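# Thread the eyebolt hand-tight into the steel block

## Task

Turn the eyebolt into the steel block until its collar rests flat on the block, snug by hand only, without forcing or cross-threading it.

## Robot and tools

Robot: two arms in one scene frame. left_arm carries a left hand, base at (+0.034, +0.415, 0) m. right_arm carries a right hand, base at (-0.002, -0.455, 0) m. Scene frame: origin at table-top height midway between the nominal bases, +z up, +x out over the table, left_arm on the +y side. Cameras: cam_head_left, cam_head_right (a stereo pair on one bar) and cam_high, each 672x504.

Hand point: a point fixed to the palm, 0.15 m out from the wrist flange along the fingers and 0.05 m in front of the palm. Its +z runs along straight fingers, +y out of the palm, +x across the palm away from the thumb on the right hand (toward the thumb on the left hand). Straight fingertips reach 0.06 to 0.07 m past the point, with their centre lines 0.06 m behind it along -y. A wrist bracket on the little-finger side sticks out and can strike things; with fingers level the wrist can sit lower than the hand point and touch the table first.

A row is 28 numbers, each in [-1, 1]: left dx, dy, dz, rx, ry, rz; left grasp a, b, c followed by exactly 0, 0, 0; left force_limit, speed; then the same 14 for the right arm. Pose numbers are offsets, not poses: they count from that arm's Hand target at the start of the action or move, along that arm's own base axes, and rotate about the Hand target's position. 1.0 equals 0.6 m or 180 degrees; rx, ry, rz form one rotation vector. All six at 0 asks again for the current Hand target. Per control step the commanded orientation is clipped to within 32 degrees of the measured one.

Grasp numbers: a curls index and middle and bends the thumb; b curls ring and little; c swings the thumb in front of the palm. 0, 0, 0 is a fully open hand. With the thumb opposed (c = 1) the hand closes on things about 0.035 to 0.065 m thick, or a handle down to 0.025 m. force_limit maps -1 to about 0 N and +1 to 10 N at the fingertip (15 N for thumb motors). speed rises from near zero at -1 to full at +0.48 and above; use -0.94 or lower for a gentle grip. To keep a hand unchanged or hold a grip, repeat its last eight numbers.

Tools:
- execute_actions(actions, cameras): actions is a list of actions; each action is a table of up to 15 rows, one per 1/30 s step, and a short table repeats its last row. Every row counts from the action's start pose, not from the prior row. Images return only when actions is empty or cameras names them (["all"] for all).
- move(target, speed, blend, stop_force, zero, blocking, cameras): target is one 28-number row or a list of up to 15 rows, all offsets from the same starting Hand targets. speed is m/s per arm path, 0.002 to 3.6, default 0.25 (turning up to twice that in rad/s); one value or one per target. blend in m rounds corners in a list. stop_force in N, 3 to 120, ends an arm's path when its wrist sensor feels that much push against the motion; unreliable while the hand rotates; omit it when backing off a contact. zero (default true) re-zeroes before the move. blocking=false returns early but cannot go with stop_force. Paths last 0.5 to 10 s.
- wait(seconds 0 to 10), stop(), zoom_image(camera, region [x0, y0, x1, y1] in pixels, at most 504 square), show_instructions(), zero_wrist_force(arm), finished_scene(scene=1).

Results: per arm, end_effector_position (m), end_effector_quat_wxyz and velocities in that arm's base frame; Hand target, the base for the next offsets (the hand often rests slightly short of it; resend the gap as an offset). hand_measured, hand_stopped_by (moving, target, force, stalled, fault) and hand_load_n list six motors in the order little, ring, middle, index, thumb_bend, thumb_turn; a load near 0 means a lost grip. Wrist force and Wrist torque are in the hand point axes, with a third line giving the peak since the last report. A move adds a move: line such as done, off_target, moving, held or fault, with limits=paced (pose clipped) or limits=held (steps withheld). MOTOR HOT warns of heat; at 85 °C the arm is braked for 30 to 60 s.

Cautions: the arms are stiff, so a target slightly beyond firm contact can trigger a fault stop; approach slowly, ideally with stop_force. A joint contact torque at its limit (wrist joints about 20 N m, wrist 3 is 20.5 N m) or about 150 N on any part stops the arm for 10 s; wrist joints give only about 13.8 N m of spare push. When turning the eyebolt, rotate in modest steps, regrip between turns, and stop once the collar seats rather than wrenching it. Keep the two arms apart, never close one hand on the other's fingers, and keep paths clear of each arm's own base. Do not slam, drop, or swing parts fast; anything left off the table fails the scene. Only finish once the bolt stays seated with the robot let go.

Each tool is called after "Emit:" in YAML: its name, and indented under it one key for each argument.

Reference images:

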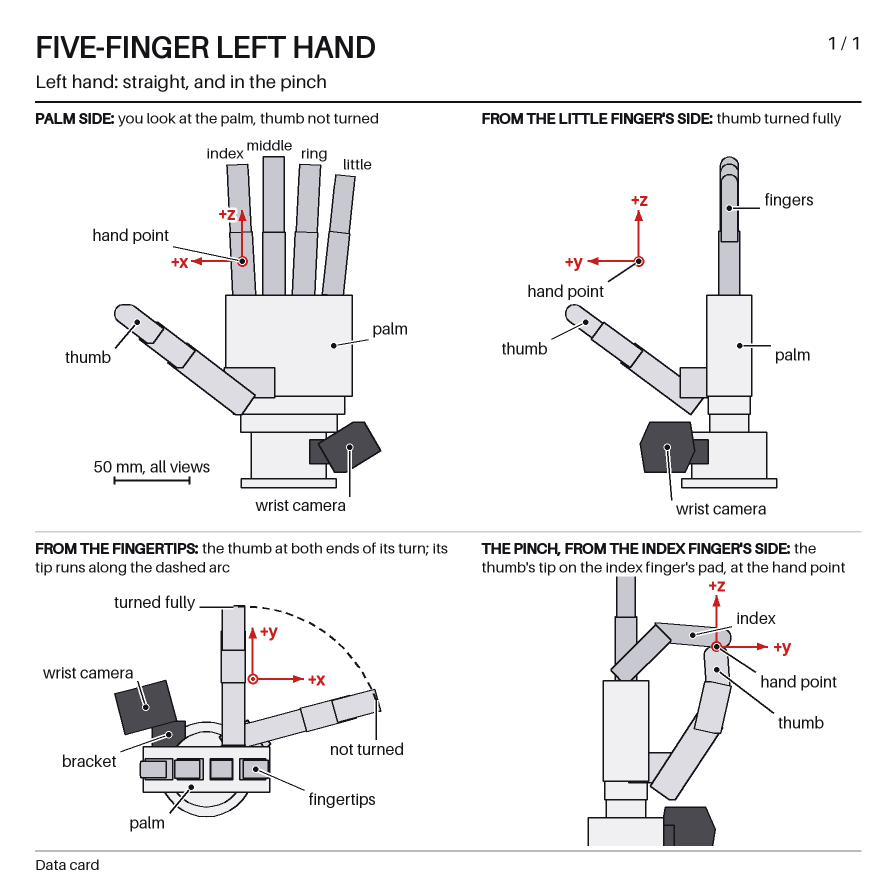

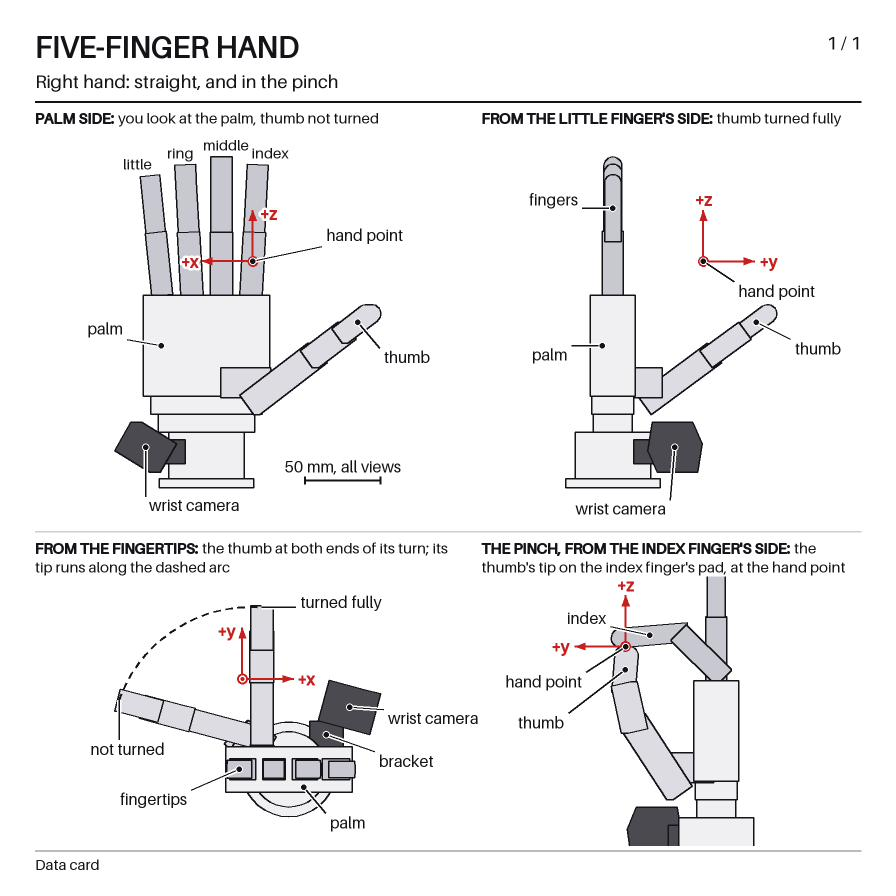

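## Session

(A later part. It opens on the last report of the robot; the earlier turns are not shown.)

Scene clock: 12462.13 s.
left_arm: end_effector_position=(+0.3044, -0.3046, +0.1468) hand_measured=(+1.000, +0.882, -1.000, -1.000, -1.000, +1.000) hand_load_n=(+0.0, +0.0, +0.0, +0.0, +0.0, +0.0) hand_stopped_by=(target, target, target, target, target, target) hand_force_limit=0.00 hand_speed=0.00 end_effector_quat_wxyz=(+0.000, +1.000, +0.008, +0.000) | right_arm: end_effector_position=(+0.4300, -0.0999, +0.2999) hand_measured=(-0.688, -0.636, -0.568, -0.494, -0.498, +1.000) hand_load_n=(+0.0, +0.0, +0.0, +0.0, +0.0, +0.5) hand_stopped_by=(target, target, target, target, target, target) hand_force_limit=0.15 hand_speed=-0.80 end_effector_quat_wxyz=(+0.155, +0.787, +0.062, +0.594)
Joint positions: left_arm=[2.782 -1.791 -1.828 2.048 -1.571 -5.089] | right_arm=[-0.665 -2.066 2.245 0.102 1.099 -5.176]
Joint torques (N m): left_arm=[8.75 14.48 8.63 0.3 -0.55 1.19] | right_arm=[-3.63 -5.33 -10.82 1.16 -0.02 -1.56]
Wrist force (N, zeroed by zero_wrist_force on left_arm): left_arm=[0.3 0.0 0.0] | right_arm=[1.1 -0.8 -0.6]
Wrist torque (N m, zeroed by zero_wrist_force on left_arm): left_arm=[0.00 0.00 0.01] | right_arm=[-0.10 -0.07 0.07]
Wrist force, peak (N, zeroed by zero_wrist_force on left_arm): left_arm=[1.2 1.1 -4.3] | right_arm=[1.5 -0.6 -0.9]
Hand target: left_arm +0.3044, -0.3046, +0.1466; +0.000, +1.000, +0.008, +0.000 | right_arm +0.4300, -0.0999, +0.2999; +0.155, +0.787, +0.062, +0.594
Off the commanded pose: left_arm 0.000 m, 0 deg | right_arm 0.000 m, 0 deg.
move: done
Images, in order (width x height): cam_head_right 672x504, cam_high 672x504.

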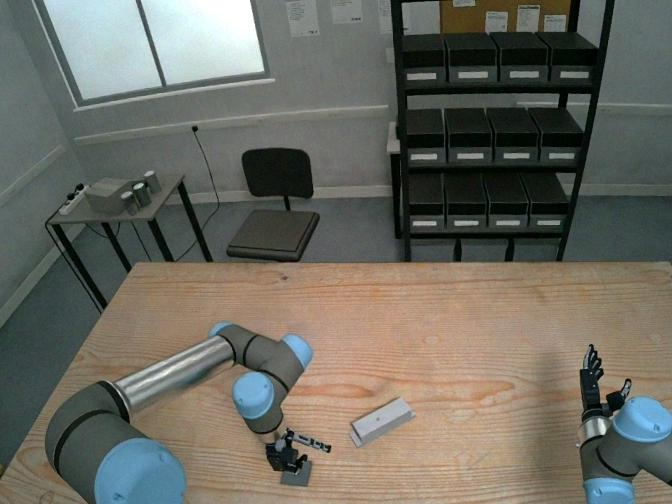

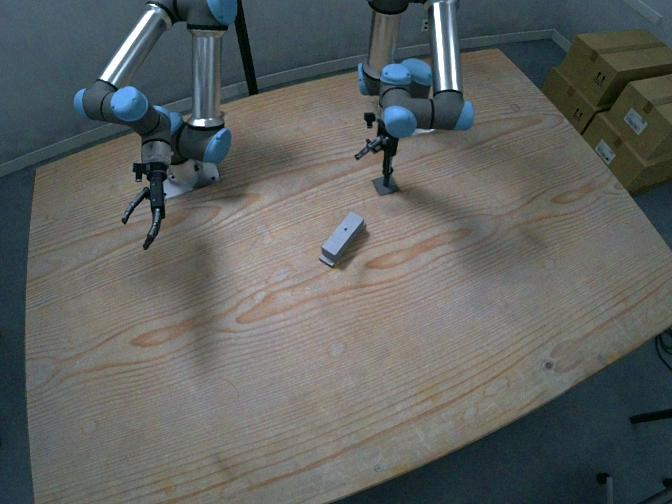

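Emit:
move:
  target:
    - [0,0,0.1057,0,0,0,-0.125,1,1,0,0,0,0.0,0,0,0,0,0,0,0,0.27,0.17,1,0,0,0,0.15,-0.8]
    - [-0.02,0.114,0.1057,0,0,-0.5,-0.125,1,1,0,0,0,0.0,0,0,0,0,0,0,0,0.27,0.17,1,0,0,0,0.15,-0.8]
    - [-0.0407,0.2277,0.1057,0,0,-1.0,-0.125,1,1,0,0,0,0.0,0,0,0,0,0,0,0,0.27,0.17,1,0,0,0,0.15,-0.8]
  speed: [0.1,0.4,0.4]
  blend: [0.005,0.01,0]

Emit:
move:
  target: [0,0,-0.0333,0,0,0,-0.125,1,1,0,0,0,0.0,0,0,0,0,0,0,0,0.27,0.17,1,0,0,0,0.15,-0.8]
  speed: 0.05
  cameras: ["all"]

Emit:
zoom_image:
  camera: "cam_high"
  region: [366, 140, 416, 190]

Emit:
zoom_image:
  camera: "cam_head_right"
  region: [265, 435, 315, 485]

Emit:
zoom_image:
  camera: "cam_head_left"
  region: [285, 430, 335, 480]

Scene clock: 12609.17 s.
left_arm: end_effector_position=(+0.2799, -0.1680, +0.2100) hand_measured=(+1.000, +0.882, -1.000, -1.000, -1.000, +1.000) hand_load_n=(+0.0, +0.0, +0.0, +0.0, -0.5, +0.0) hand_stopped_by=(target, target, target, target, target, target) hand_force_limit=0.00 hand_speed=0.00 end_effector_quat_wxyz=(+0.000, -0.008, +1.000, +0.000) end_effector_velocity=(+0.001, +0.000, +0.000) end_effector_angular_velocity=(-0.001, +0.000, -0.004) | right_arm: end_effector_position=(+0.4300, -0.0999, +0.2999) hand_measured=(-0.688, -0.636, -0.568, -0.494, -0.498, +1.000) hand_load_n=(+0.0, +0.5, +0.0, +0.0, +0.0, +0.0) hand_stopped_by=(target, target, target, target, target, target) hand_force_limit=0.15 hand_speed=-0.80 end_effector_quat_wxyz=(+0.155, +0.787, +0.062, +0.594)
Joint positions: left_arm=[2.864 -1.779 -1.668 1.877 -1.57 -1.865] | right_arm=[-0.665 -2.066 2.245 0.102 1.099 -5.176]
Joint velocities: left_arm=[0.001 -0.001 0 0 0.001 0.006] | right_arm=[within noise]
Joint torques (N m): left_arm=[8.75 15.37 31.37 -4.01 -0.67 1.5] | right_arm=[-2.49 -5.65 -10.39 1.09 0.2 -1.44]
Wrist force (N, zeroed by zero_wrist_force on left_arm): left_arm=[0.6 0.5 0.0] | right_arm=[1.3 -0.7 -0.9]
Wrist torque (N m, zeroed by zero_wrist_force on left_arm): left_arm=[0.13 -0.08 -0.17] | right_arm=[-0.06 -0.07 0.08]
Wrist force, peak (N, zeroed by zero_wrist_force on left_arm): left_arm=[-1.9 3.3 -0.4] | right_arm=[1.3 -1.1 -0.7]
Hand target: left_arm +0.2800, -0.1679, +0.2100; +0.000, -0.008, +1.000, +0.000 | right_arm +0.4300, -0.0999, +0.2999; +0.155, +0.787, +0.062, +0.594
Off the commanded pose: left_arm 0.000 m, 0 deg | right_arm 0.000 m, 0 deg.
move: done

Scene clock: 12609.97 s.
left_arm: end_effector_position=(+0.2799, -0.1679, +0.1899) hand_measured=(+1.000, +0.882, -1.000, -1.000, -1.000, +1.000) hand_load_n=(+0.0, +0.0, +0.0, +0.0, +0.0, +0.0) hand_stopped_by=(target, target, target, target, target, target) hand_force_limit=0.00 hand_speed=0.00 end_effector_quat_wxyz=(+0.000, -0.008, +1.000, +0.000) | right_arm: end_effector_position=(+0.4300, -0.0999, +0.2999) hand_measured=(-0.688, -0.636, -0.568, -0.494, -0.498, +1.000) hand_load_n=(+0.0, +0.0, +0.0, +0.0, +0.0, +0.0) hand_stopped_by=(target, target, target, target, target, target) hand_force_limit=0.15 hand_speed=-0.80 end_effector_quat_wxyz=(+0.155, +0.787, +0.062, +0.594)
Joint positions: left_arm=[2.864 -1.795 -1.703 1.927 -1.57 -1.865] | right_arm=[-0.665 -2.066 2.245 0.102 1.099 -5.176]
Joint torques (N m): left_arm=[7.75 36.29 32.04 -5.15 -1.23 0.4] | right_arm=[-2.2 -5.54 -9.47 0.92 0.18 -1.55]
Wrist force (N, zeroed by zero_wrist_force on left_arm): left_arm=[0.4 0.4 -0.1] | right_arm=[1.2 -0.9 -0.8]
Wrist torque (N m, zeroed by zero_wrist_force on left_arm): left_arm=[0.12 -0.06 -0.17] | right_arm=[-0.10 -0.06 0.06]
Wrist force, peak (N, zeroed by zero_wrist_force on left_arm): left_arm=[0.4 0.7 -0.7] | right_arm=[1.4 -0.8 -0.8]
Hand target: left_arm +0.2800, -0.1679, +0.1901; +0.000, -0.008, +1.000, +0.000 | right_arm +0.4300, -0.0999, +0.2999; +0.155, +0.787, +0.062, +0.594
Off the commanded pose: left_arm 0.000 m, 0 deg | right_arm 0.000 m, 0 deg.
move: done

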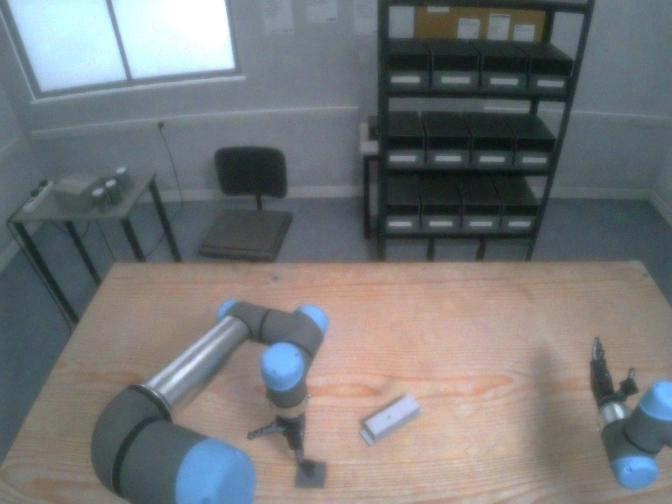

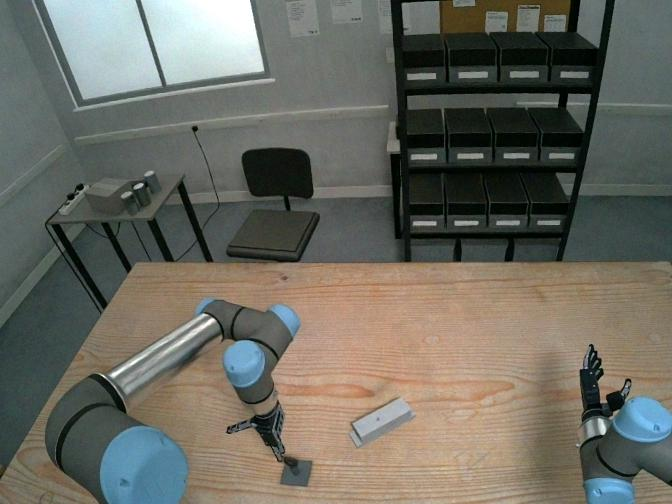

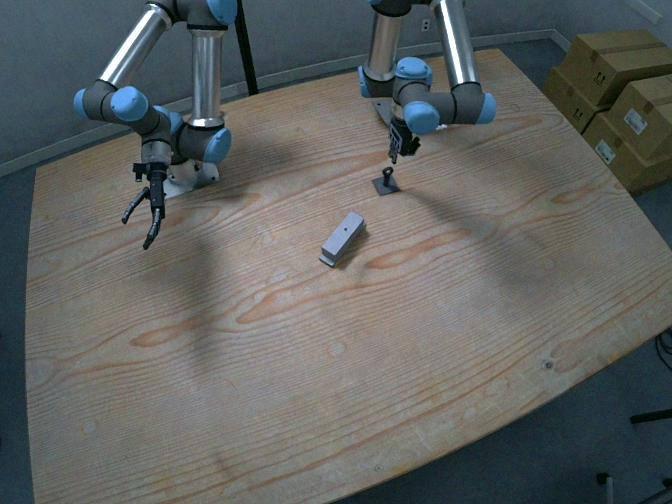

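Scaled by 10.080 from the camera's 672x504 image, which has a finer 960x720 frame.

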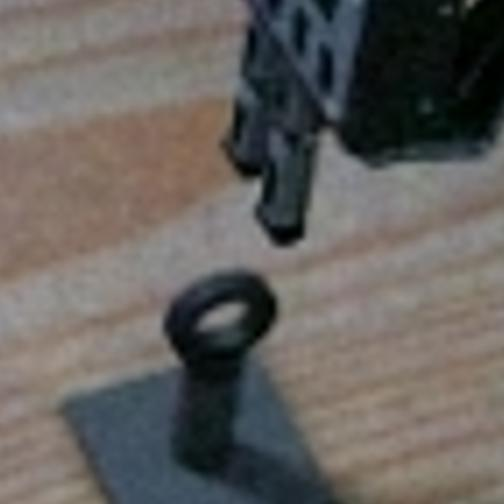

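Scaled by 10.080 from the camera's 672x504 image, which has a finer 960x720 frame.

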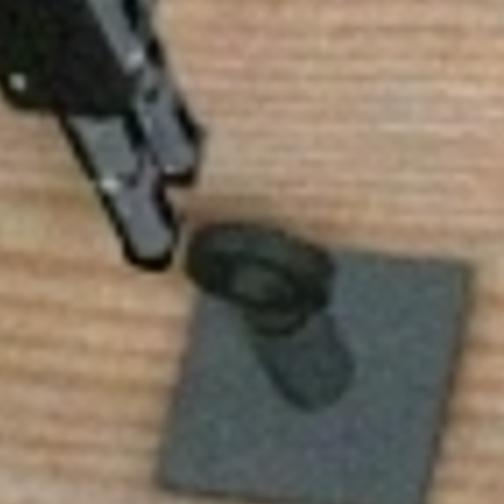

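Scaled by 10.080 from the camera's 672x504 image, which has a finer 960x720 frame.

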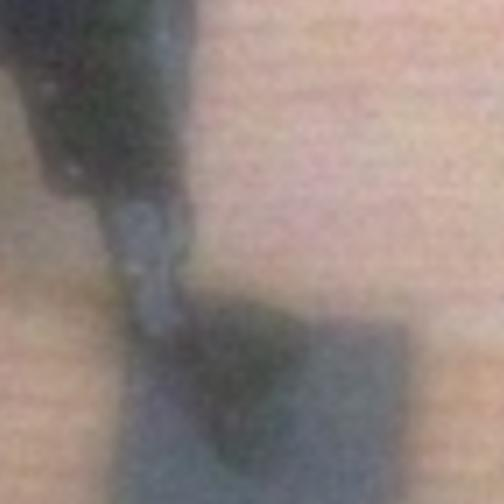

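Emit:
move:
  target: [0.0072,0,0,0,0,0,-0.125,1,1,0,0,0,0.0,0,0,0,0,0,0,0,0.27,0.17,1,0,0,0,0.15,-0.8]
  speed: 0.05

Emit:
zero_wrist_force:
  arm: "left_arm"

Emit:
move:
  target: [0,0,-0.1,0,0,0,-0.125,1,1,0,0,0,0.0,0,0,0,0,0,0,0,0.27,0.17,1,0,0,0,0.15,-0.8]
  speed: 0.01
  stop_force: 3
  cameras: ["cam_high", "cam_head_right"]

Emit:
zoom_image:
  camera: "cam_high"
  region: [366, 140, 416, 190]

Emit:
zoom_image:
  camera: "cam_head_right"
  region: [265, 435, 315, 485]

Scene clock: 12657.50 s.
left_arm: end_effector_position=(+0.2844, -0.1679, +0.1901) hand_measured=(+1.000, +0.882, -1.000, -1.000, -1.000, +1.000) hand_load_n=(+0.0, +0.0, +0.0, +0.0, +0.0, +0.0) hand_stopped_by=(target, target, target, target, target, target) hand_force_limit=0.00 hand_speed=0.00 end_effector_quat_wxyz=(+0.000, -0.008, +1.000, +0.000) | right_arm: end_effector_position=(+0.4300, -0.0999, +0.2999) hand_measured=(-0.688, -0.636, -0.568, -0.494, -0.498, +1.000) hand_load_n=(+0.5, +0.0, +0.0, +0.0, +0.0, +0.0) hand_stopped_by=(target, target, target, target, target, target) hand_force_limit=0.15 hand_speed=-0.80 end_effector_quat_wxyz=(+0.155, +0.787, +0.062, +0.594)
Joint positions: left_arm=[2.867 -1.803 -1.692 1.924 -1.57 -1.862] | right_arm=[-0.665 -2.066 2.245 0.102 1.099 -5.176]
Joint torques (N m): left_arm=[3.56 29.28 14.97 -4.56 -1.46 0.58] | right_arm=[-2.17 -5.06 -10.45 1.04 0.26 -1.6]
Wrist force (N, zeroed by zero_wrist_force on left_arm): left_arm=[0.4 0.5 -0.1] | right_arm=[1.2 -0.7 -0.7]
Wrist torque (N m, zeroed by zero_wrist_force on left_arm): left_arm=[0.13 -0.07 -0.17] | right_arm=[-0.07 -0.07 0.07]
Wrist force, peak (N, zeroed by zero_wrist_force on left_arm): left_arm=[0.7 0.7 -0.1] | right_arm=[1.3 -0.8 -0.9]
Hand target: left_arm +0.2843, -0.1679, +0.1901; +0.000, -0.008, +1.000, +0.000 | right_arm +0.4300, -0.0999, +0.2999; +0.155, +0.787, +0.062, +0.594
Off the commanded pose: left_arm 0.000 m, 0 deg | right_arm 0.000 m, 0 deg.
move: done

Wrist force sensor zeroed.

Scene clock: 12661.40 s.
left_arm: end_effector_position=(+0.2843, -0.1679, +0.1612) hand_measured=(+1.000, +0.882, -1.000, -1.000, -1.000, +1.000) hand_load_n=(+0.0, +0.0, +0.0, +0.0, +0.0, +0.0) hand_stopped_by=(target, target, target, target, target, target) hand_force_limit=0.00 hand_speed=0.00 end_effector_quat_wxyz=(+0.000, -0.008, +1.000, +0.000) | right_arm: end_effector_position=(+0.4300, -0.0999, +0.2999) hand_measured=(-0.688, -0.636, -0.568, -0.494, -0.498, +1.000) hand_load_n=(+0.0, +0.0, +0.0, +0.0, +0.0, +0.0) hand_stopped_by=(target, target, target, target, target, target) hand_force_limit=0.15 hand_speed=-0.80 end_effector_quat_wxyz=(+0.155, +0.787, +0.062, +0.594)
Joint positions: left_arm=[2.867 -1.829 -1.738 1.996 -1.57 -1.862] | right_arm=[-0.665 -2.066 2.245 0.102 1.099 -5.176]
Joint torques (N m): left_arm=[-8.05 35.58 27.81 -4.85 -1.1 -1.25] | right_arm=[-1.91 -5.12 -10.46 0.94 0.11 -1.56]
Wrist force (N, zeroed by zero_wrist_force on left_arm): left_arm=[-0.2 -0.1 -4.3] | right_arm=[1.2 -0.7 -0.8]
Wrist torque (N m, zeroed by zero_wrist_force on left_arm): left_arm=[0.30 -0.14 -0.01] | right_arm=[-0.08 -0.07 0.07]
Wrist force, peak (N, zeroed by zero_wrist_force on left_arm): left_arm=[-0.2 -0.6 -7.2] | right_arm=[1.5 -0.9 -0.6]
Hand target: left_arm +0.2843, -0.1679, +0.1612; +0.000, -0.008, +1.000, +0.000 (not the last commanded pose) | right_arm +0.4300, -0.0999, +0.2999; +0.155, +0.787, +0.062, +0.594
Off the commanded pose: left_arm 0.031 m, 0 deg | right_arm 0.000 m, 0 deg.
move: contact (left_arm)
Images, in order (width x height): cam_head_right 672x504, cam_high 672x504.

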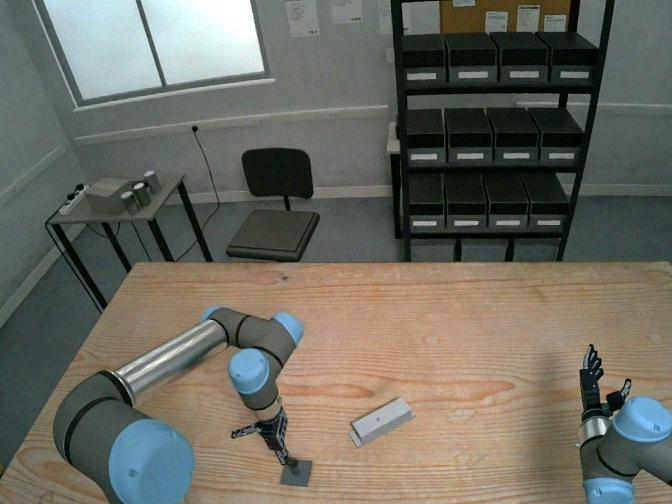

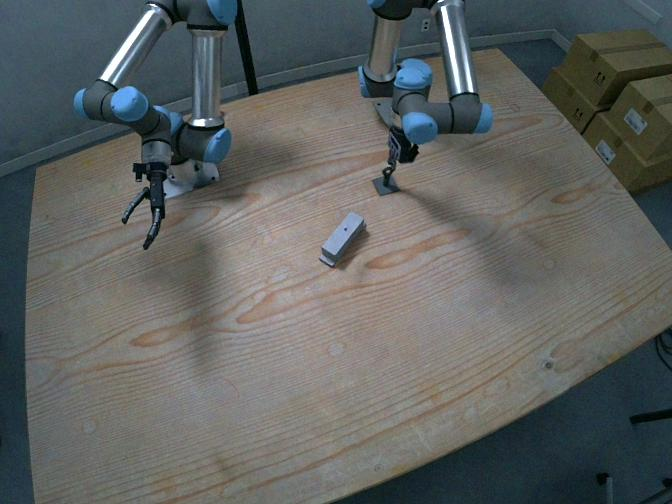

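Scaled by 10.080 from the camera's 672x504 image, which has a finer 960x720 frame.

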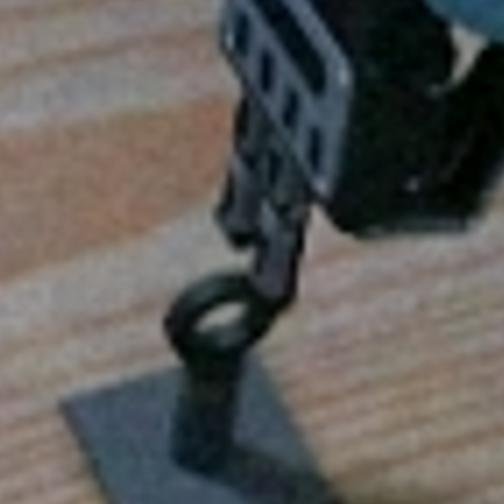

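Scaled by 10.080 from the camera's 672x504 image, which has a finer 960x720 frame.

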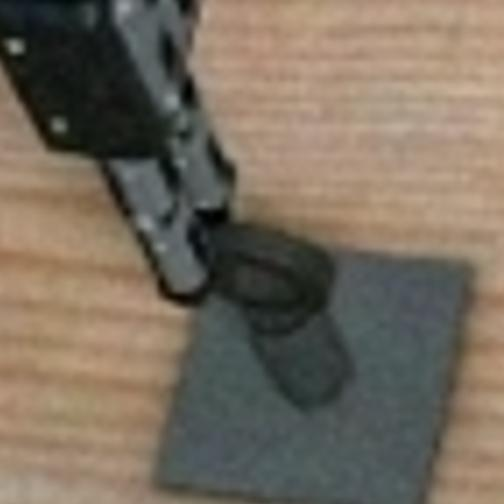

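Emit:
move:
  target: [0,0,0.0067,0,0,0,-0.125,1,1,0,0,0,0.0,0,0,0,0,0,0,0,0.27,0.17,1,0,0,0,0.15,-0.8]
  speed: 0.02

Scene clock: 12683.33 s.
left_arm: end_effector_position=(+0.2843, -0.1679, +0.1653) hand_measured=(+1.000, +0.882, -1.000, -1.000, -1.000, +1.000) hand_load_n=(+0.0, +0.0, +0.0, +0.0, +0.0, +0.0) hand_stopped_by=(target, target, target, target, target, target) hand_force_limit=0.00 hand_speed=0.00 end_effector_quat_wxyz=(+0.000, -0.008, +1.000, +0.000) | right_arm: end_effector_position=(+0.4300, -0.0999, +0.2999) hand_measured=(-0.688, -0.636, -0.568, -0.494, -0.498, +1.000) hand_load_n=(+0.0, +0.0, +0.0, +0.0, +0.0, +0.0) hand_stopped_by=(target, target, target, target, target, target) hand_force_limit=0.15 hand_speed=-0.80 end_effector_quat_wxyz=(+0.155, +0.787, +0.062, +0.594)
Joint positions: left_arm=[2.867 -1.825 -1.732 1.986 -1.57 -1.862] | right_arm=[-0.665 -2.066 2.245 0.102 1.099 -5.176]
Joint torques (N m): left_arm=[-7.68 29.37 23.28 -3 -1.39 -1.12] | right_arm=[-0.63 -5.04 -10.07 0.86 0.22 -1.68]
Wrist force (N, zeroed by zero_wrist_force on left_arm): left_arm=[0.3 -0.2 0.1] | right_arm=[1.3 -0.6 -0.7]
Wrist torque (N m, zeroed by zero_wrist_force on left_arm): left_arm=[-0.05 -0.05 0.03] | right_arm=[-0.06 -0.08 0.08]
Wrist force, peak (N, zeroed by zero_wrist_force on left_arm): left_arm=[-0.5 -0.3 -4.5] | right_arm=[1.3 -0.9 -1.0]
Hand target: left_arm +0.2843, -0.1679, +0.1652; +0.000, -0.008, +1.000, +0.000 | right_arm +0.4300, -0.0999, +0.2999; +0.155, +0.787, +0.062, +0.594
Off the commanded pose: left_arm 0.000 m, 0 deg | right_arm 0.000 m, 0 deg.
move: done

Emit:
move:
  target: [0.0092,0.0033,0,0,0,0,-0.125,1,1,0,0,0,0.0,0,0,0,0,0,0,0,0.27,0.17,1,0,0,0,0.15,-0.8]
  speed: 0.05

Emit:
zero_wrist_force:
  arm: "left_arm"

Emit:
move:
  target: [0,0,-0.055,0,0,0,-0.125,1,1,0,0,0,0.0,0,0,0,0,0,0,0,0.27,0.17,1,0,0,0,0.15,-0.8]
  speed: 0.01
  stop_force: 3
  cameras: ["cam_high", "cam_head_right"]

Emit:
zoom_image:
  camera: "cam_high"
  region: [366, 140, 416, 190]

Emit:
zoom_image:
  camera: "cam_head_right"
  region: [265, 435, 315, 485]

Scene clock: 12710.20 s.
left_arm: end_effector_position=(+0.2899, -0.1659, +0.1652) hand_measured=(+1.000, +0.882, -1.000, -1.000, -1.000, +1.000) hand_load_n=(+0.0, +0.0, +0.0, +0.0, +0.0, +0.0) hand_stopped_by=(target, target, target, target, target, target) hand_force_limit=0.00 hand_speed=0.00 end_effector_quat_wxyz=(+0.000, -0.008, +1.000, +0.000) | right_arm: end_effector_position=(+0.4300, -0.0999, +0.2999) hand_measured=(-0.688, -0.636, -0.568, -0.494, -0.498, +1.000) hand_load_n=(+0.0, +0.0, +0.0, +0.0, +0.0, +0.5) hand_stopped_by=(target, target, target, target, target, target) hand_force_limit=0.15 hand_speed=-0.80 end_effector_quat_wxyz=(+0.155, +0.787, +0.062, +0.594)
Joint positions: left_arm=[2.877 -1.833 -1.722 1.984 -1.57 -1.853] | right_arm=[-0.665 -2.066 2.245 0.102 1.099 -5.176]
Joint torques (N m): left_arm=[-5.44 30.06 15.21 -4.71 -1.2 -0.35] | right_arm=[0.06 -4.94 -10.32 0.81 0.3 -1.55]
Wrist force (N, zeroed by zero_wrist_force on left_arm): left_arm=[0.4 0.0 0.3] | right_arm=[1.0 -0.5 -0.7]
Wrist torque (N m, zeroed by zero_wrist_force on left_arm): left_arm=[-0.02 -0.07 0.03] | right_arm=[-0.04 -0.04 0.07]
Wrist force, peak (N, zeroed by zero_wrist_force on left_arm): left_arm=[0.2 -0.4 0.5] | right_arm=[1.3 -0.9 -0.8]
Hand target: left_arm +0.2898, -0.1659, +0.1652; +0.000, -0.008, +1.000, +0.000 | right_arm +0.4300, -0.0999, +0.2999; +0.155, +0.787, +0.062, +0.594
Off the commanded pose: left_arm 0.000 m, 0 deg | right_arm 0.000 m, 0 deg.
move: done

Wrist force sensor zeroed.

Scene clock: 12712.10 s.
left_arm: end_effector_position=(+0.2898, -0.1659, +0.1564) hand_measured=(+1.000, +0.882, -1.000, -1.000, -1.000, +1.000) hand_load_n=(+0.0, +0.0, +0.0, +0.0, +0.0, +0.0) hand_stopped_by=(target, target, target, target, target, target) hand_force_limit=0.00 hand_speed=0.00 end_effector_quat_wxyz=(+0.000, -0.008, +1.000, +0.000) | right_arm: end_effector_position=(+0.4300, -0.0999, +0.2999) hand_measured=(-0.688, -0.636, -0.568, -0.494, -0.498, +1.000) hand_load_n=(+0.0, +0.0, +0.0, +0.0, +0.0, +0.5) hand_stopped_by=(target, target, target, target, target, target) hand_force_limit=0.15 hand_speed=-0.80 end_effector_quat_wxyz=(+0.155, +0.787, +0.062, +0.594)
Joint positions: left_arm=[2.876 -1.841 -1.736 2.006 -1.57 -1.853] | right_arm=[-0.665 -2.066 2.245 0.102 1.099 -5.176]
Joint torques (N m): left_arm=[-7.85 35.86 28.33 -4.67 -0.59 -1.2] | right_arm=[-0.06 -5.17 -9.74 0.79 0.41 -1.66]
Wrist force (N, zeroed by zero_wrist_force on left_arm): left_arm=[-0.5 0.0 -3.8] | right_arm=[1.3 -0.8 -0.7]
Wrist torque (N m, zeroed by zero_wrist_force on left_arm): left_arm=[0.25 0.01 -0.03] | right_arm=[-0.08 -0.09 0.08]
Wrist force, peak (N, zeroed by zero_wrist_force on left_arm): left_arm=[-0.3 -0.2 -6.7] | right_arm=[1.5 -0.7 -0.8]
Hand target: left_arm +0.2898, -0.1659, +0.1564; +0.000, -0.008, +1.000, +0.000 (not the last commanded pose) | right_arm +0.4300, -0.0999, +0.2999; +0.155, +0.787, +0.062, +0.594
Off the commanded pose: left_arm 0.024 m, 0 deg | right_arm 0.000 m, 0 deg.
move: contact (left_arm)
Images, in order (width x height): cam_head_right 672x504, cam_high 672x504.

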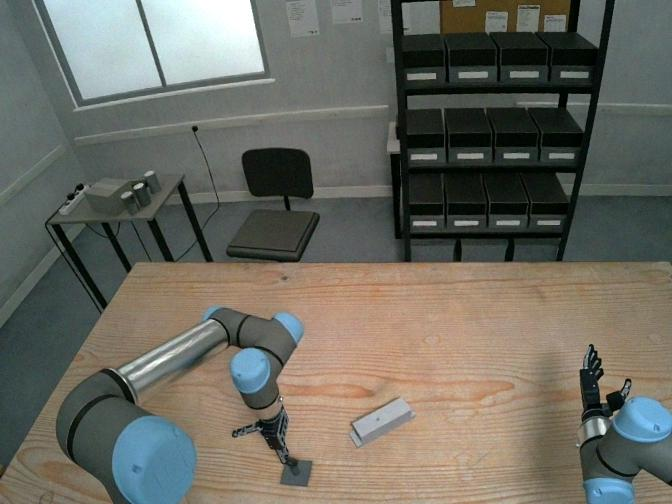

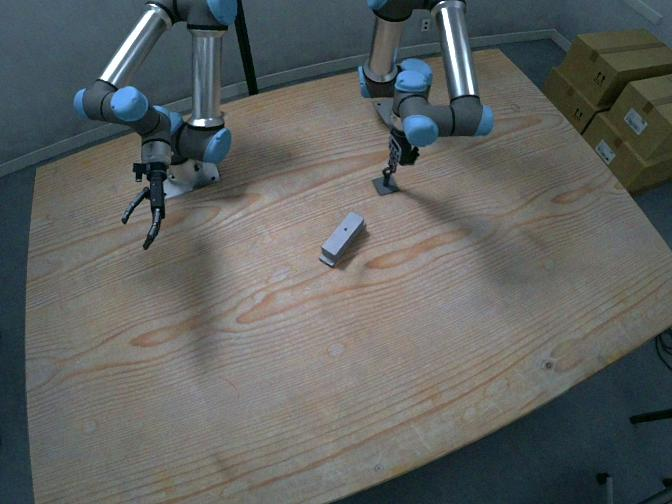

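Scaled by 10.080 from the camera's 672x504 image, which has a finer 960x720 frame.

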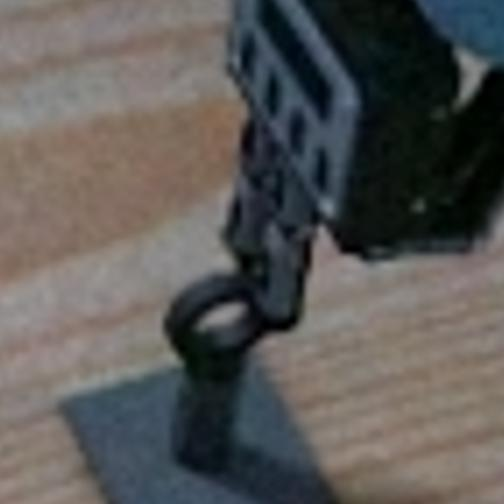

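Scaled by 10.080 from the camera's 672x504 image, which has a finer 960x720 frame.

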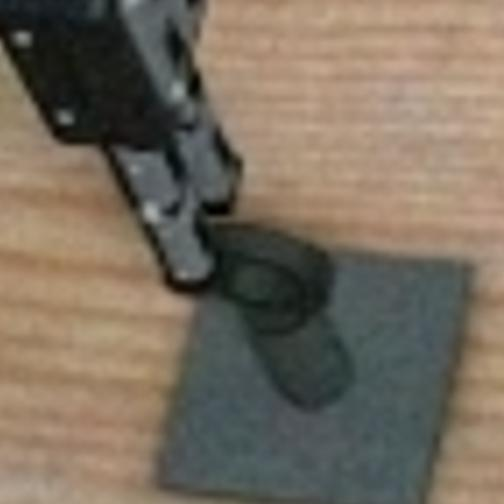

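Emit:
move:
  target:
    - [0,0,0.0083,0,0,0,-0.125,1,1,0,0,0,0.0,0,0,0,0,0,0,0,0.27,0.17,1,0,0,0,0.15,-0.8]
    - [-0.0047,0.0033,0.0083,0,0,0,-0.125,1,1,0,0,0,0.0,0,0,0,0,0,0,0,0.27,0.17,1,0,0,0,0.15,-0.8]
  speed: 0.03

Emit:
zero_wrist_force:
  arm: "left_arm"

Emit:
move:
  target: [0,0,-0.055,0,0,0,-0.125,1,1,0,0,0,0.0,0,0,0,0,0,0,0,0.27,0.17,1,0,0,0,0.15,-0.8]
  speed: 0.01
  stop_force: 3
  cameras: ["cam_high", "cam_head_right"]

Scene clock: 12736.03 s.
left_arm: end_effector_position=(+0.2869, -0.1639, +0.1614) hand_measured=(+1.000, +0.882, -1.000, -1.000, -1.000, +1.000) hand_load_n=(+0.0, +0.0, +0.0, +0.0, +0.0, +0.0) hand_stopped_by=(target, target, target, target, target, target) hand_force_limit=0.00 hand_speed=0.00 end_effector_quat_wxyz=(+0.000, -0.008, +1.000, +0.000) | right_arm: end_effector_position=(+0.4300, -0.0999, +0.2999) hand_measured=(-0.688, -0.636, -0.568, -0.494, -0.498, +1.000) hand_load_n=(+0.0, +0.0, +0.0, +0.0, +0.0, +0.5) hand_stopped_by=(target, target, target, target, target, target) hand_force_limit=0.15 hand_speed=-0.80 end_effector_quat_wxyz=(+0.155, +0.787, +0.062, +0.594)
Joint positions: left_arm=[2.88 -1.828 -1.739 1.996 -1.57 -1.849] | right_arm=[-0.665 -2.066 2.245 0.102 1.099 -5.176]
Joint torques (N m): left_arm=[-5.36 14.98 28.4 -1.96 -0.83 -0.83] | right_arm=[1.06 -5.6 -10.7 0.82 0.31 -1.55]
Wrist force (N, zeroed by zero_wrist_force on left_arm): left_arm=[0.0 -0.1 -0.1] | right_arm=[1.1 -0.6 -0.8]
Wrist torque (N m, zeroed by zero_wrist_force on left_arm): left_arm=[-0.02 0.00 0.00] | right_arm=[-0.06 -0.05 0.07]
Wrist force, peak (N, zeroed by zero_wrist_force on left_arm): left_arm=[-0.8 -0.3 -4.0] | right_arm=[1.4 -0.8 -0.8]
Hand target: left_arm +0.2870, -0.1640, +0.1614; +0.000, -0.008, +1.000, +0.000 | right_arm +0.4300, -0.0999, +0.2999; +0.155, +0.787, +0.062, +0.594
Off the commanded pose: left_arm 0.000 m, 0 deg | right_arm 0.000 m, 0 deg.
move: done

Wrist force sensor zeroed.

Scene clock: 12740.50 s.
left_arm: end_effector_position=(+0.2870, -0.1640, +0.1284) hand_measured=(+1.000, +0.882, -1.000, -1.000, -1.000, +1.000) hand_load_n=(+0.0, +0.0, +0.0, +0.0, +0.0, +0.0) hand_stopped_by=(target, target, target, target, target, target) hand_force_limit=0.00 hand_speed=0.00 end_effector_quat_wxyz=(+0.000, -0.008, +1.000, +0.000) | right_arm: end_effector_position=(+0.4300, -0.0999, +0.2999) hand_measured=(-0.688, -0.636, -0.568, -0.494, -0.498, +1.000) hand_load_n=(+0.0, +0.0, +0.0, +0.0, +0.0, +0.5) hand_stopped_by=(target, target, target, target, target, target) hand_force_limit=0.15 hand_speed=-0.80 end_effector_quat_wxyz=(+0.155, +0.787, +0.062, +0.594)
Joint positions: left_arm=[2.88 -1.864 -1.785 2.079 -1.57 -1.85] | right_arm=[-0.665 -2.066 2.245 0.102 1.099 -5.176]
Joint torques (N m): left_arm=[-8.54 37.79 25.82 -5.15 -0.72 -1.16] | right_arm=[1.25 -5.63 -10.29 0.65 0.37 -1.6]
Wrist force (N, zeroed by zero_wrist_force on left_arm): left_arm=[-0.5 -0.2 -0.1] | right_arm=[1.4 -0.7 -0.6]
Wrist torque (N m, zeroed by zero_wrist_force on left_arm): left_arm=[-0.03 0.07 -0.01] | right_arm=[-0.08 -0.10 0.08]
Wrist force, peak (N, zeroed by zero_wrist_force on left_arm): left_arm=[-0.6 0.0 -0.1] | right_arm=[1.4 -0.9 -0.8]
Hand target: left_arm +0.2870, -0.1640, +0.1284; +0.000, -0.008, +1.000, +0.000 | right_arm +0.4300, -0.0999, +0.2999; +0.155, +0.787, +0.062, +0.594
Off the commanded pose: left_arm 0.000 m, 0 deg | right_arm 0.000 m, 0 deg.
move: done
Images, in order (width x height): cam_head_right 672x504, cam_high 672x504.

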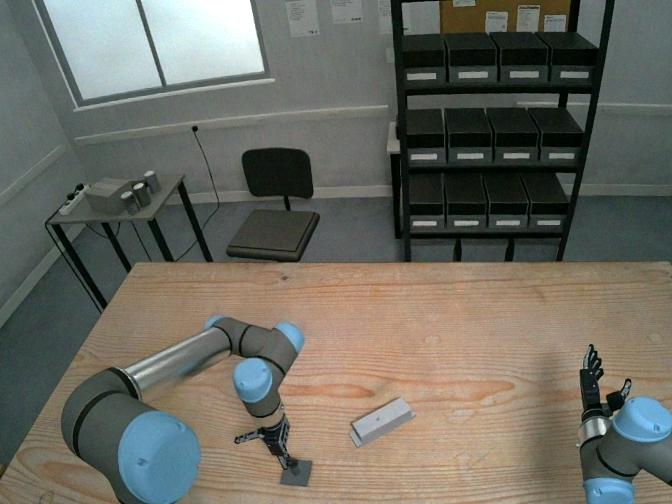

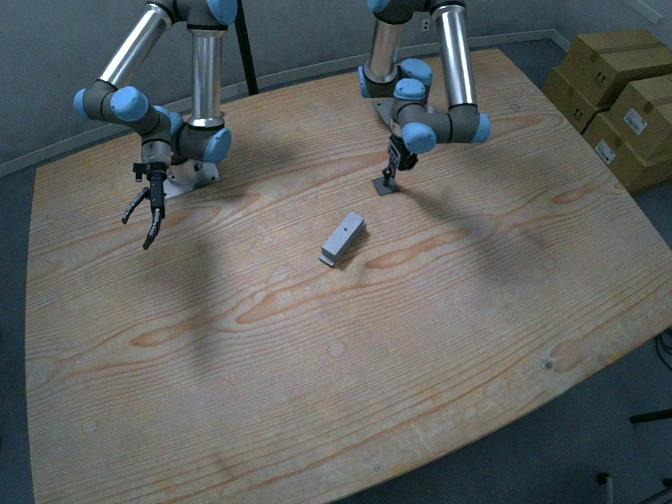

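Emit:
zoom_image:
  camera: "cam_high"
  region: [366, 140, 416, 190]

Emit:
zoom_image:
  camera: "cam_head_right"
  region: [265, 435, 315, 485]

Scaled by 10.080 from the camera's 672x504 image, which has a finer 960x720 frame.

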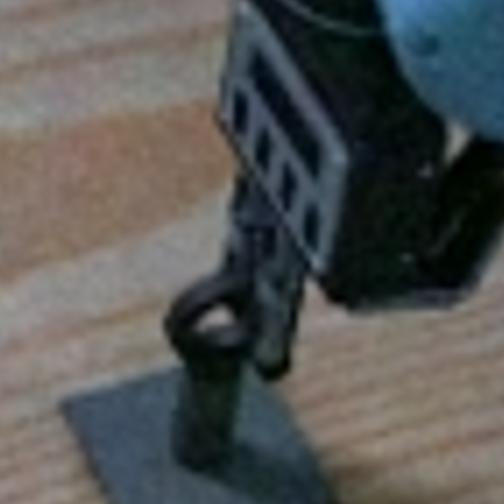

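Scaled by 10.080 from the camera's 672x504 image, which has a finer 960x720 frame.

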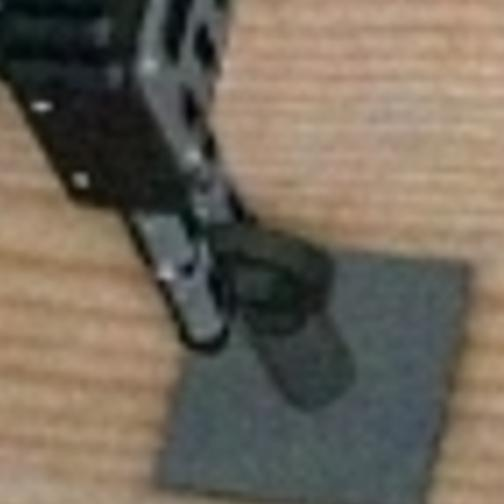

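Emit:
move:
  target: [0,0,-0.0183,0,0,0,-0.125,1,1,0,0,0,0.0,0,0,0,0,0,0,0,0.27,0.17,1,0,0,0,0.15,-0.8]
  speed: 0.005
  stop_force: 4
  cameras: ["cam_high", "cam_head_right"]

Emit:
zoom_image:
  camera: "cam_high"
  region: [366, 140, 416, 190]

Emit:
zoom_image:
  camera: "cam_head_right"
  region: [265, 435, 315, 485]

Scene clock: 12758.17 s.
left_arm: end_effector_position=(+0.2870, -0.1640, +0.1173) hand_measured=(+1.000, +0.882, -1.000, -1.000, -1.000, +1.000) hand_load_n=(+0.0, +0.5, -4.0, +0.0, +0.0, +0.0) hand_stopped_by=(target, target, target, target, target, target) hand_force_limit=0.00 hand_speed=0.00 end_effector_quat_wxyz=(+0.000, -0.008, +1.000, +0.000) | right_arm: end_effector_position=(+0.4300, -0.0999, +0.2999) hand_measured=(-0.688, -0.636, -0.568, -0.494, -0.498, +1.000) hand_load_n=(+0.0, +0.0, +0.0, +0.0, +0.0, +0.0) hand_stopped_by=(target, target, target, target, target, target) hand_force_limit=0.15 hand_speed=-0.80 end_effector_quat_wxyz=(+0.155, +0.787, +0.062, +0.594)
Joint positions: left_arm=[2.88 -1.877 -1.8 2.106 -1.57 -1.85] | right_arm=[-0.665 -2.066 2.245 0.102 1.099 -5.176]
Joint torques (N m): left_arm=[-7.31 27.56 14.98 -4.84 -0.75 -0.91] | right_arm=[1.52 -5.83 -9.86 0.65 0.52 -1.57]
Wrist force (N, zeroed by zero_wrist_force on left_arm): left_arm=[-1.6 3.3 -2.2] | right_arm=[1.5 -0.9 -0.8]
Wrist torque (N m, zeroed by zero_wrist_force on left_arm): left_arm=[0.07 -0.13 -0.16] | right_arm=[-0.09 -0.10 0.09]
Wrist force, peak (N, zeroed by zero_wrist_force on left_arm): left_arm=[-1.8 3.6 -2.0] | right_arm=[1.5 -0.9 -0.8]
Hand target: left_arm +0.2870, -0.1640, +0.1174; +0.000, -0.008, +1.000, +0.000 | right_arm +0.4300, -0.0999, +0.2999; +0.155, +0.787, +0.062, +0.594
Off the commanded pose: left_arm 0.000 m, 0 deg | right_arm 0.000 m, 0 deg.
move: done
Images, in order (width x height): cam_head_right 672x504, cam_high 672x504.

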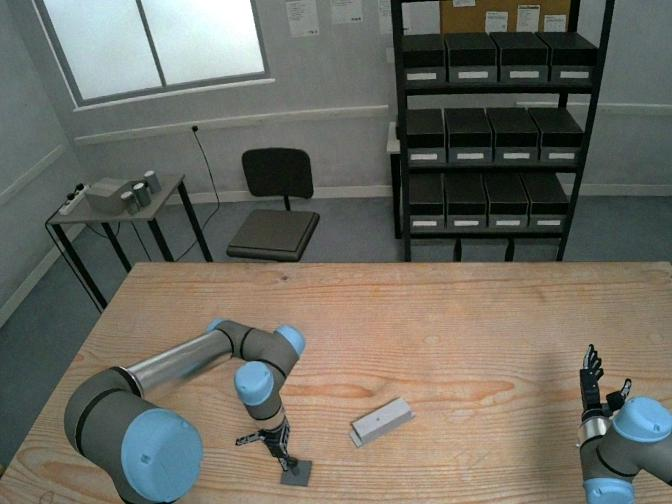

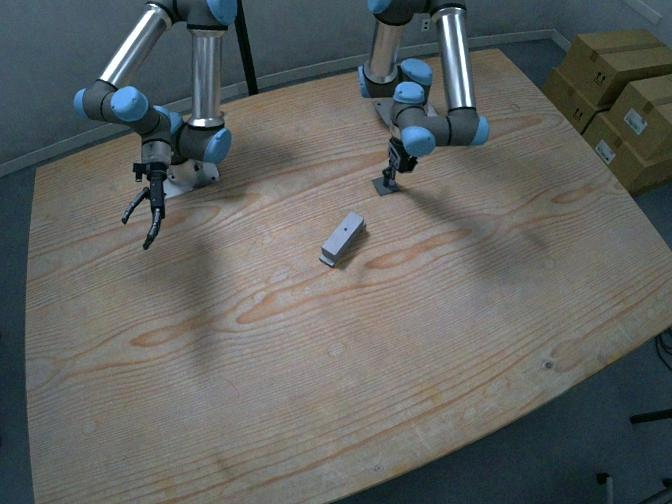

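Scaled by 10.080 from the camera's 672x504 image, which has a finer 960x720 frame.

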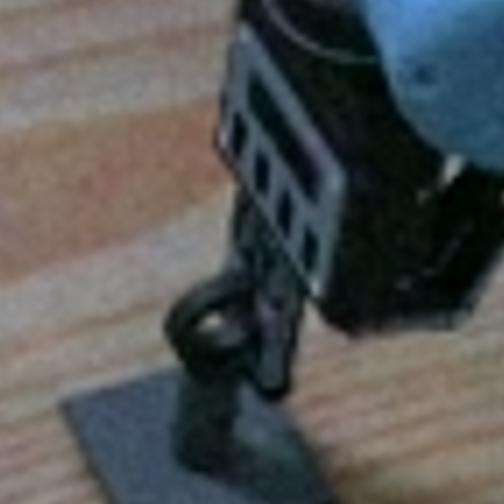

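Scaled by 10.080 from the camera's 672x504 image, which has a finer 960x720 frame.

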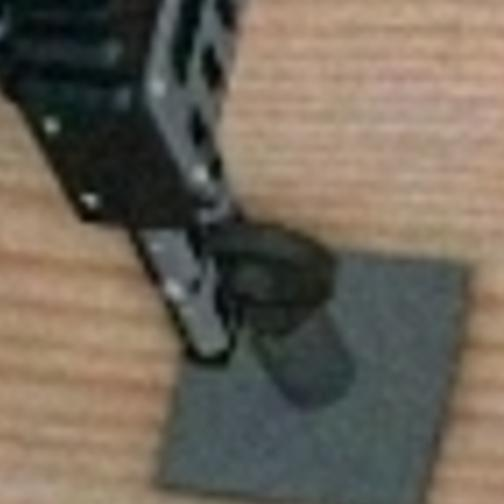

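Emit:
move:
  target: [0,0,0.0167,0,0,0,-0.125,1,1,0,0,0,0.0,0,0,0,0,0,0,0,0.27,0.17,1,0,0,0,0.15,-0.8]
  speed: 0.02
  cameras: ["cam_high", "cam_head_right"]

Emit:
zoom_image:
  camera: "cam_high"
  region: [366, 140, 416, 190]

Emit:
zoom_image:
  camera: "cam_head_right"
  region: [265, 435, 315, 485]

Scene clock: 12772.47 s.
left_arm: end_effector_position=(+0.2870, -0.1640, +0.1276) hand_measured=(+1.000, +0.882, -1.000, -1.000, -1.000, +1.000) hand_load_n=(+0.0, +0.0, +0.0, +0.0, +0.0, +0.0) hand_stopped_by=(target, target, target, target, target, target) hand_force_limit=0.00 hand_speed=0.00 end_effector_quat_wxyz=(+0.000, -0.008, +1.000, +0.000) | right_arm: end_effector_position=(+0.4300, -0.0999, +0.2999) hand_measured=(-0.688, -0.636, -0.568, -0.494, -0.498, +1.000) hand_load_n=(+0.0, +0.0, +0.0, +0.0, -0.5, +0.5) hand_stopped_by=(target, target, target, target, target, target) hand_force_limit=0.15 hand_speed=-0.80 end_effector_quat_wxyz=(+0.155, +0.787, +0.062, +0.594)
Joint positions: left_arm=[2.88 -1.865 -1.786 2.081 -1.57 -1.85] | right_arm=[-0.665 -2.066 2.245 0.102 1.099 -5.176]
Joint torques (N m): left_arm=[-8.08 17.42 11.28 0.56 -0.9 -0.71] | right_arm=[2.49 -4.97 -10.16 0.65 0.58 -1.54]
Wrist force (N, zeroed by zero_wrist_force on left_arm): left_arm=[-0.1 0.0 0.0] | right_arm=[1.3 -0.6 -0.8]
Wrist torque (N m, zeroed by zero_wrist_force on left_arm): left_arm=[-0.01 0.04 0.00] | right_arm=[-0.06 -0.08 0.08]
Wrist force, peak (N, zeroed by zero_wrist_force on left_arm): left_arm=[-2.0 3.4 -2.3] | right_arm=[1.4 -0.9 -0.8]
Hand target: left_arm +0.2870, -0.1640, +0.1274; +0.000, -0.008, +1.000, +0.000 | right_arm +0.4300, -0.0999, +0.2999; +0.155, +0.787, +0.062, +0.594
Off the commanded pose: left_arm 0.000 m, 0 deg | right_arm 0.000 m, 0 deg.
move: done
Images, in order (width x height): cam_head_right 672x504, cam_high 672x504.

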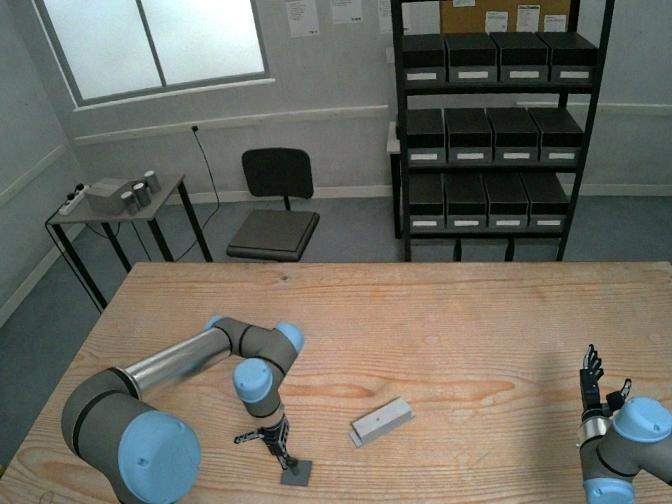

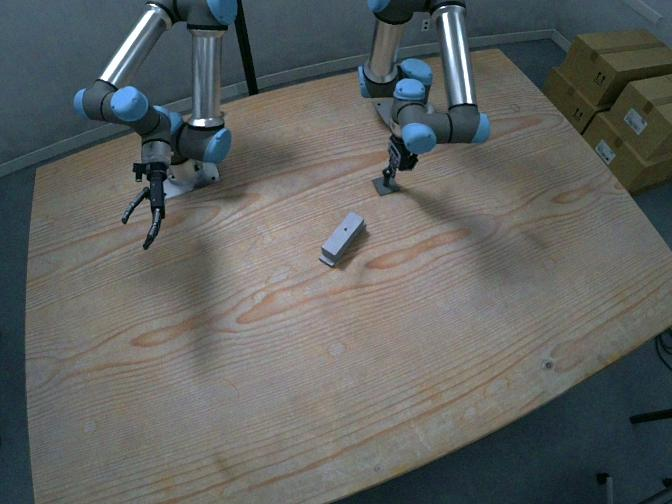

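Scaled by 10.080 from the camera's 672x504 image, which has a finer 960x720 frame.

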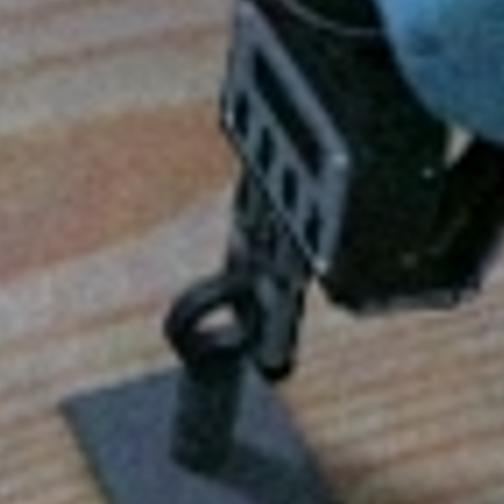

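Scaled by 10.080 from the camera's 672x504 image, which has a finer 960x720 frame.

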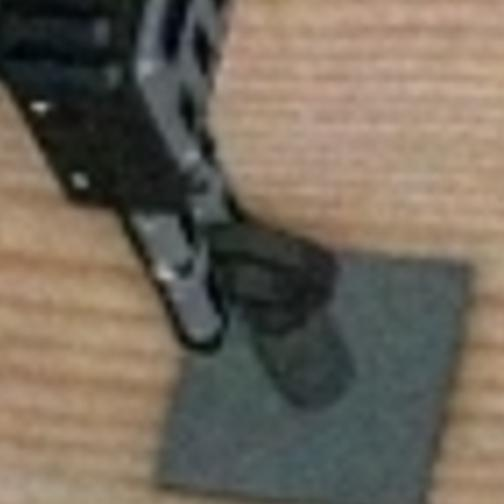

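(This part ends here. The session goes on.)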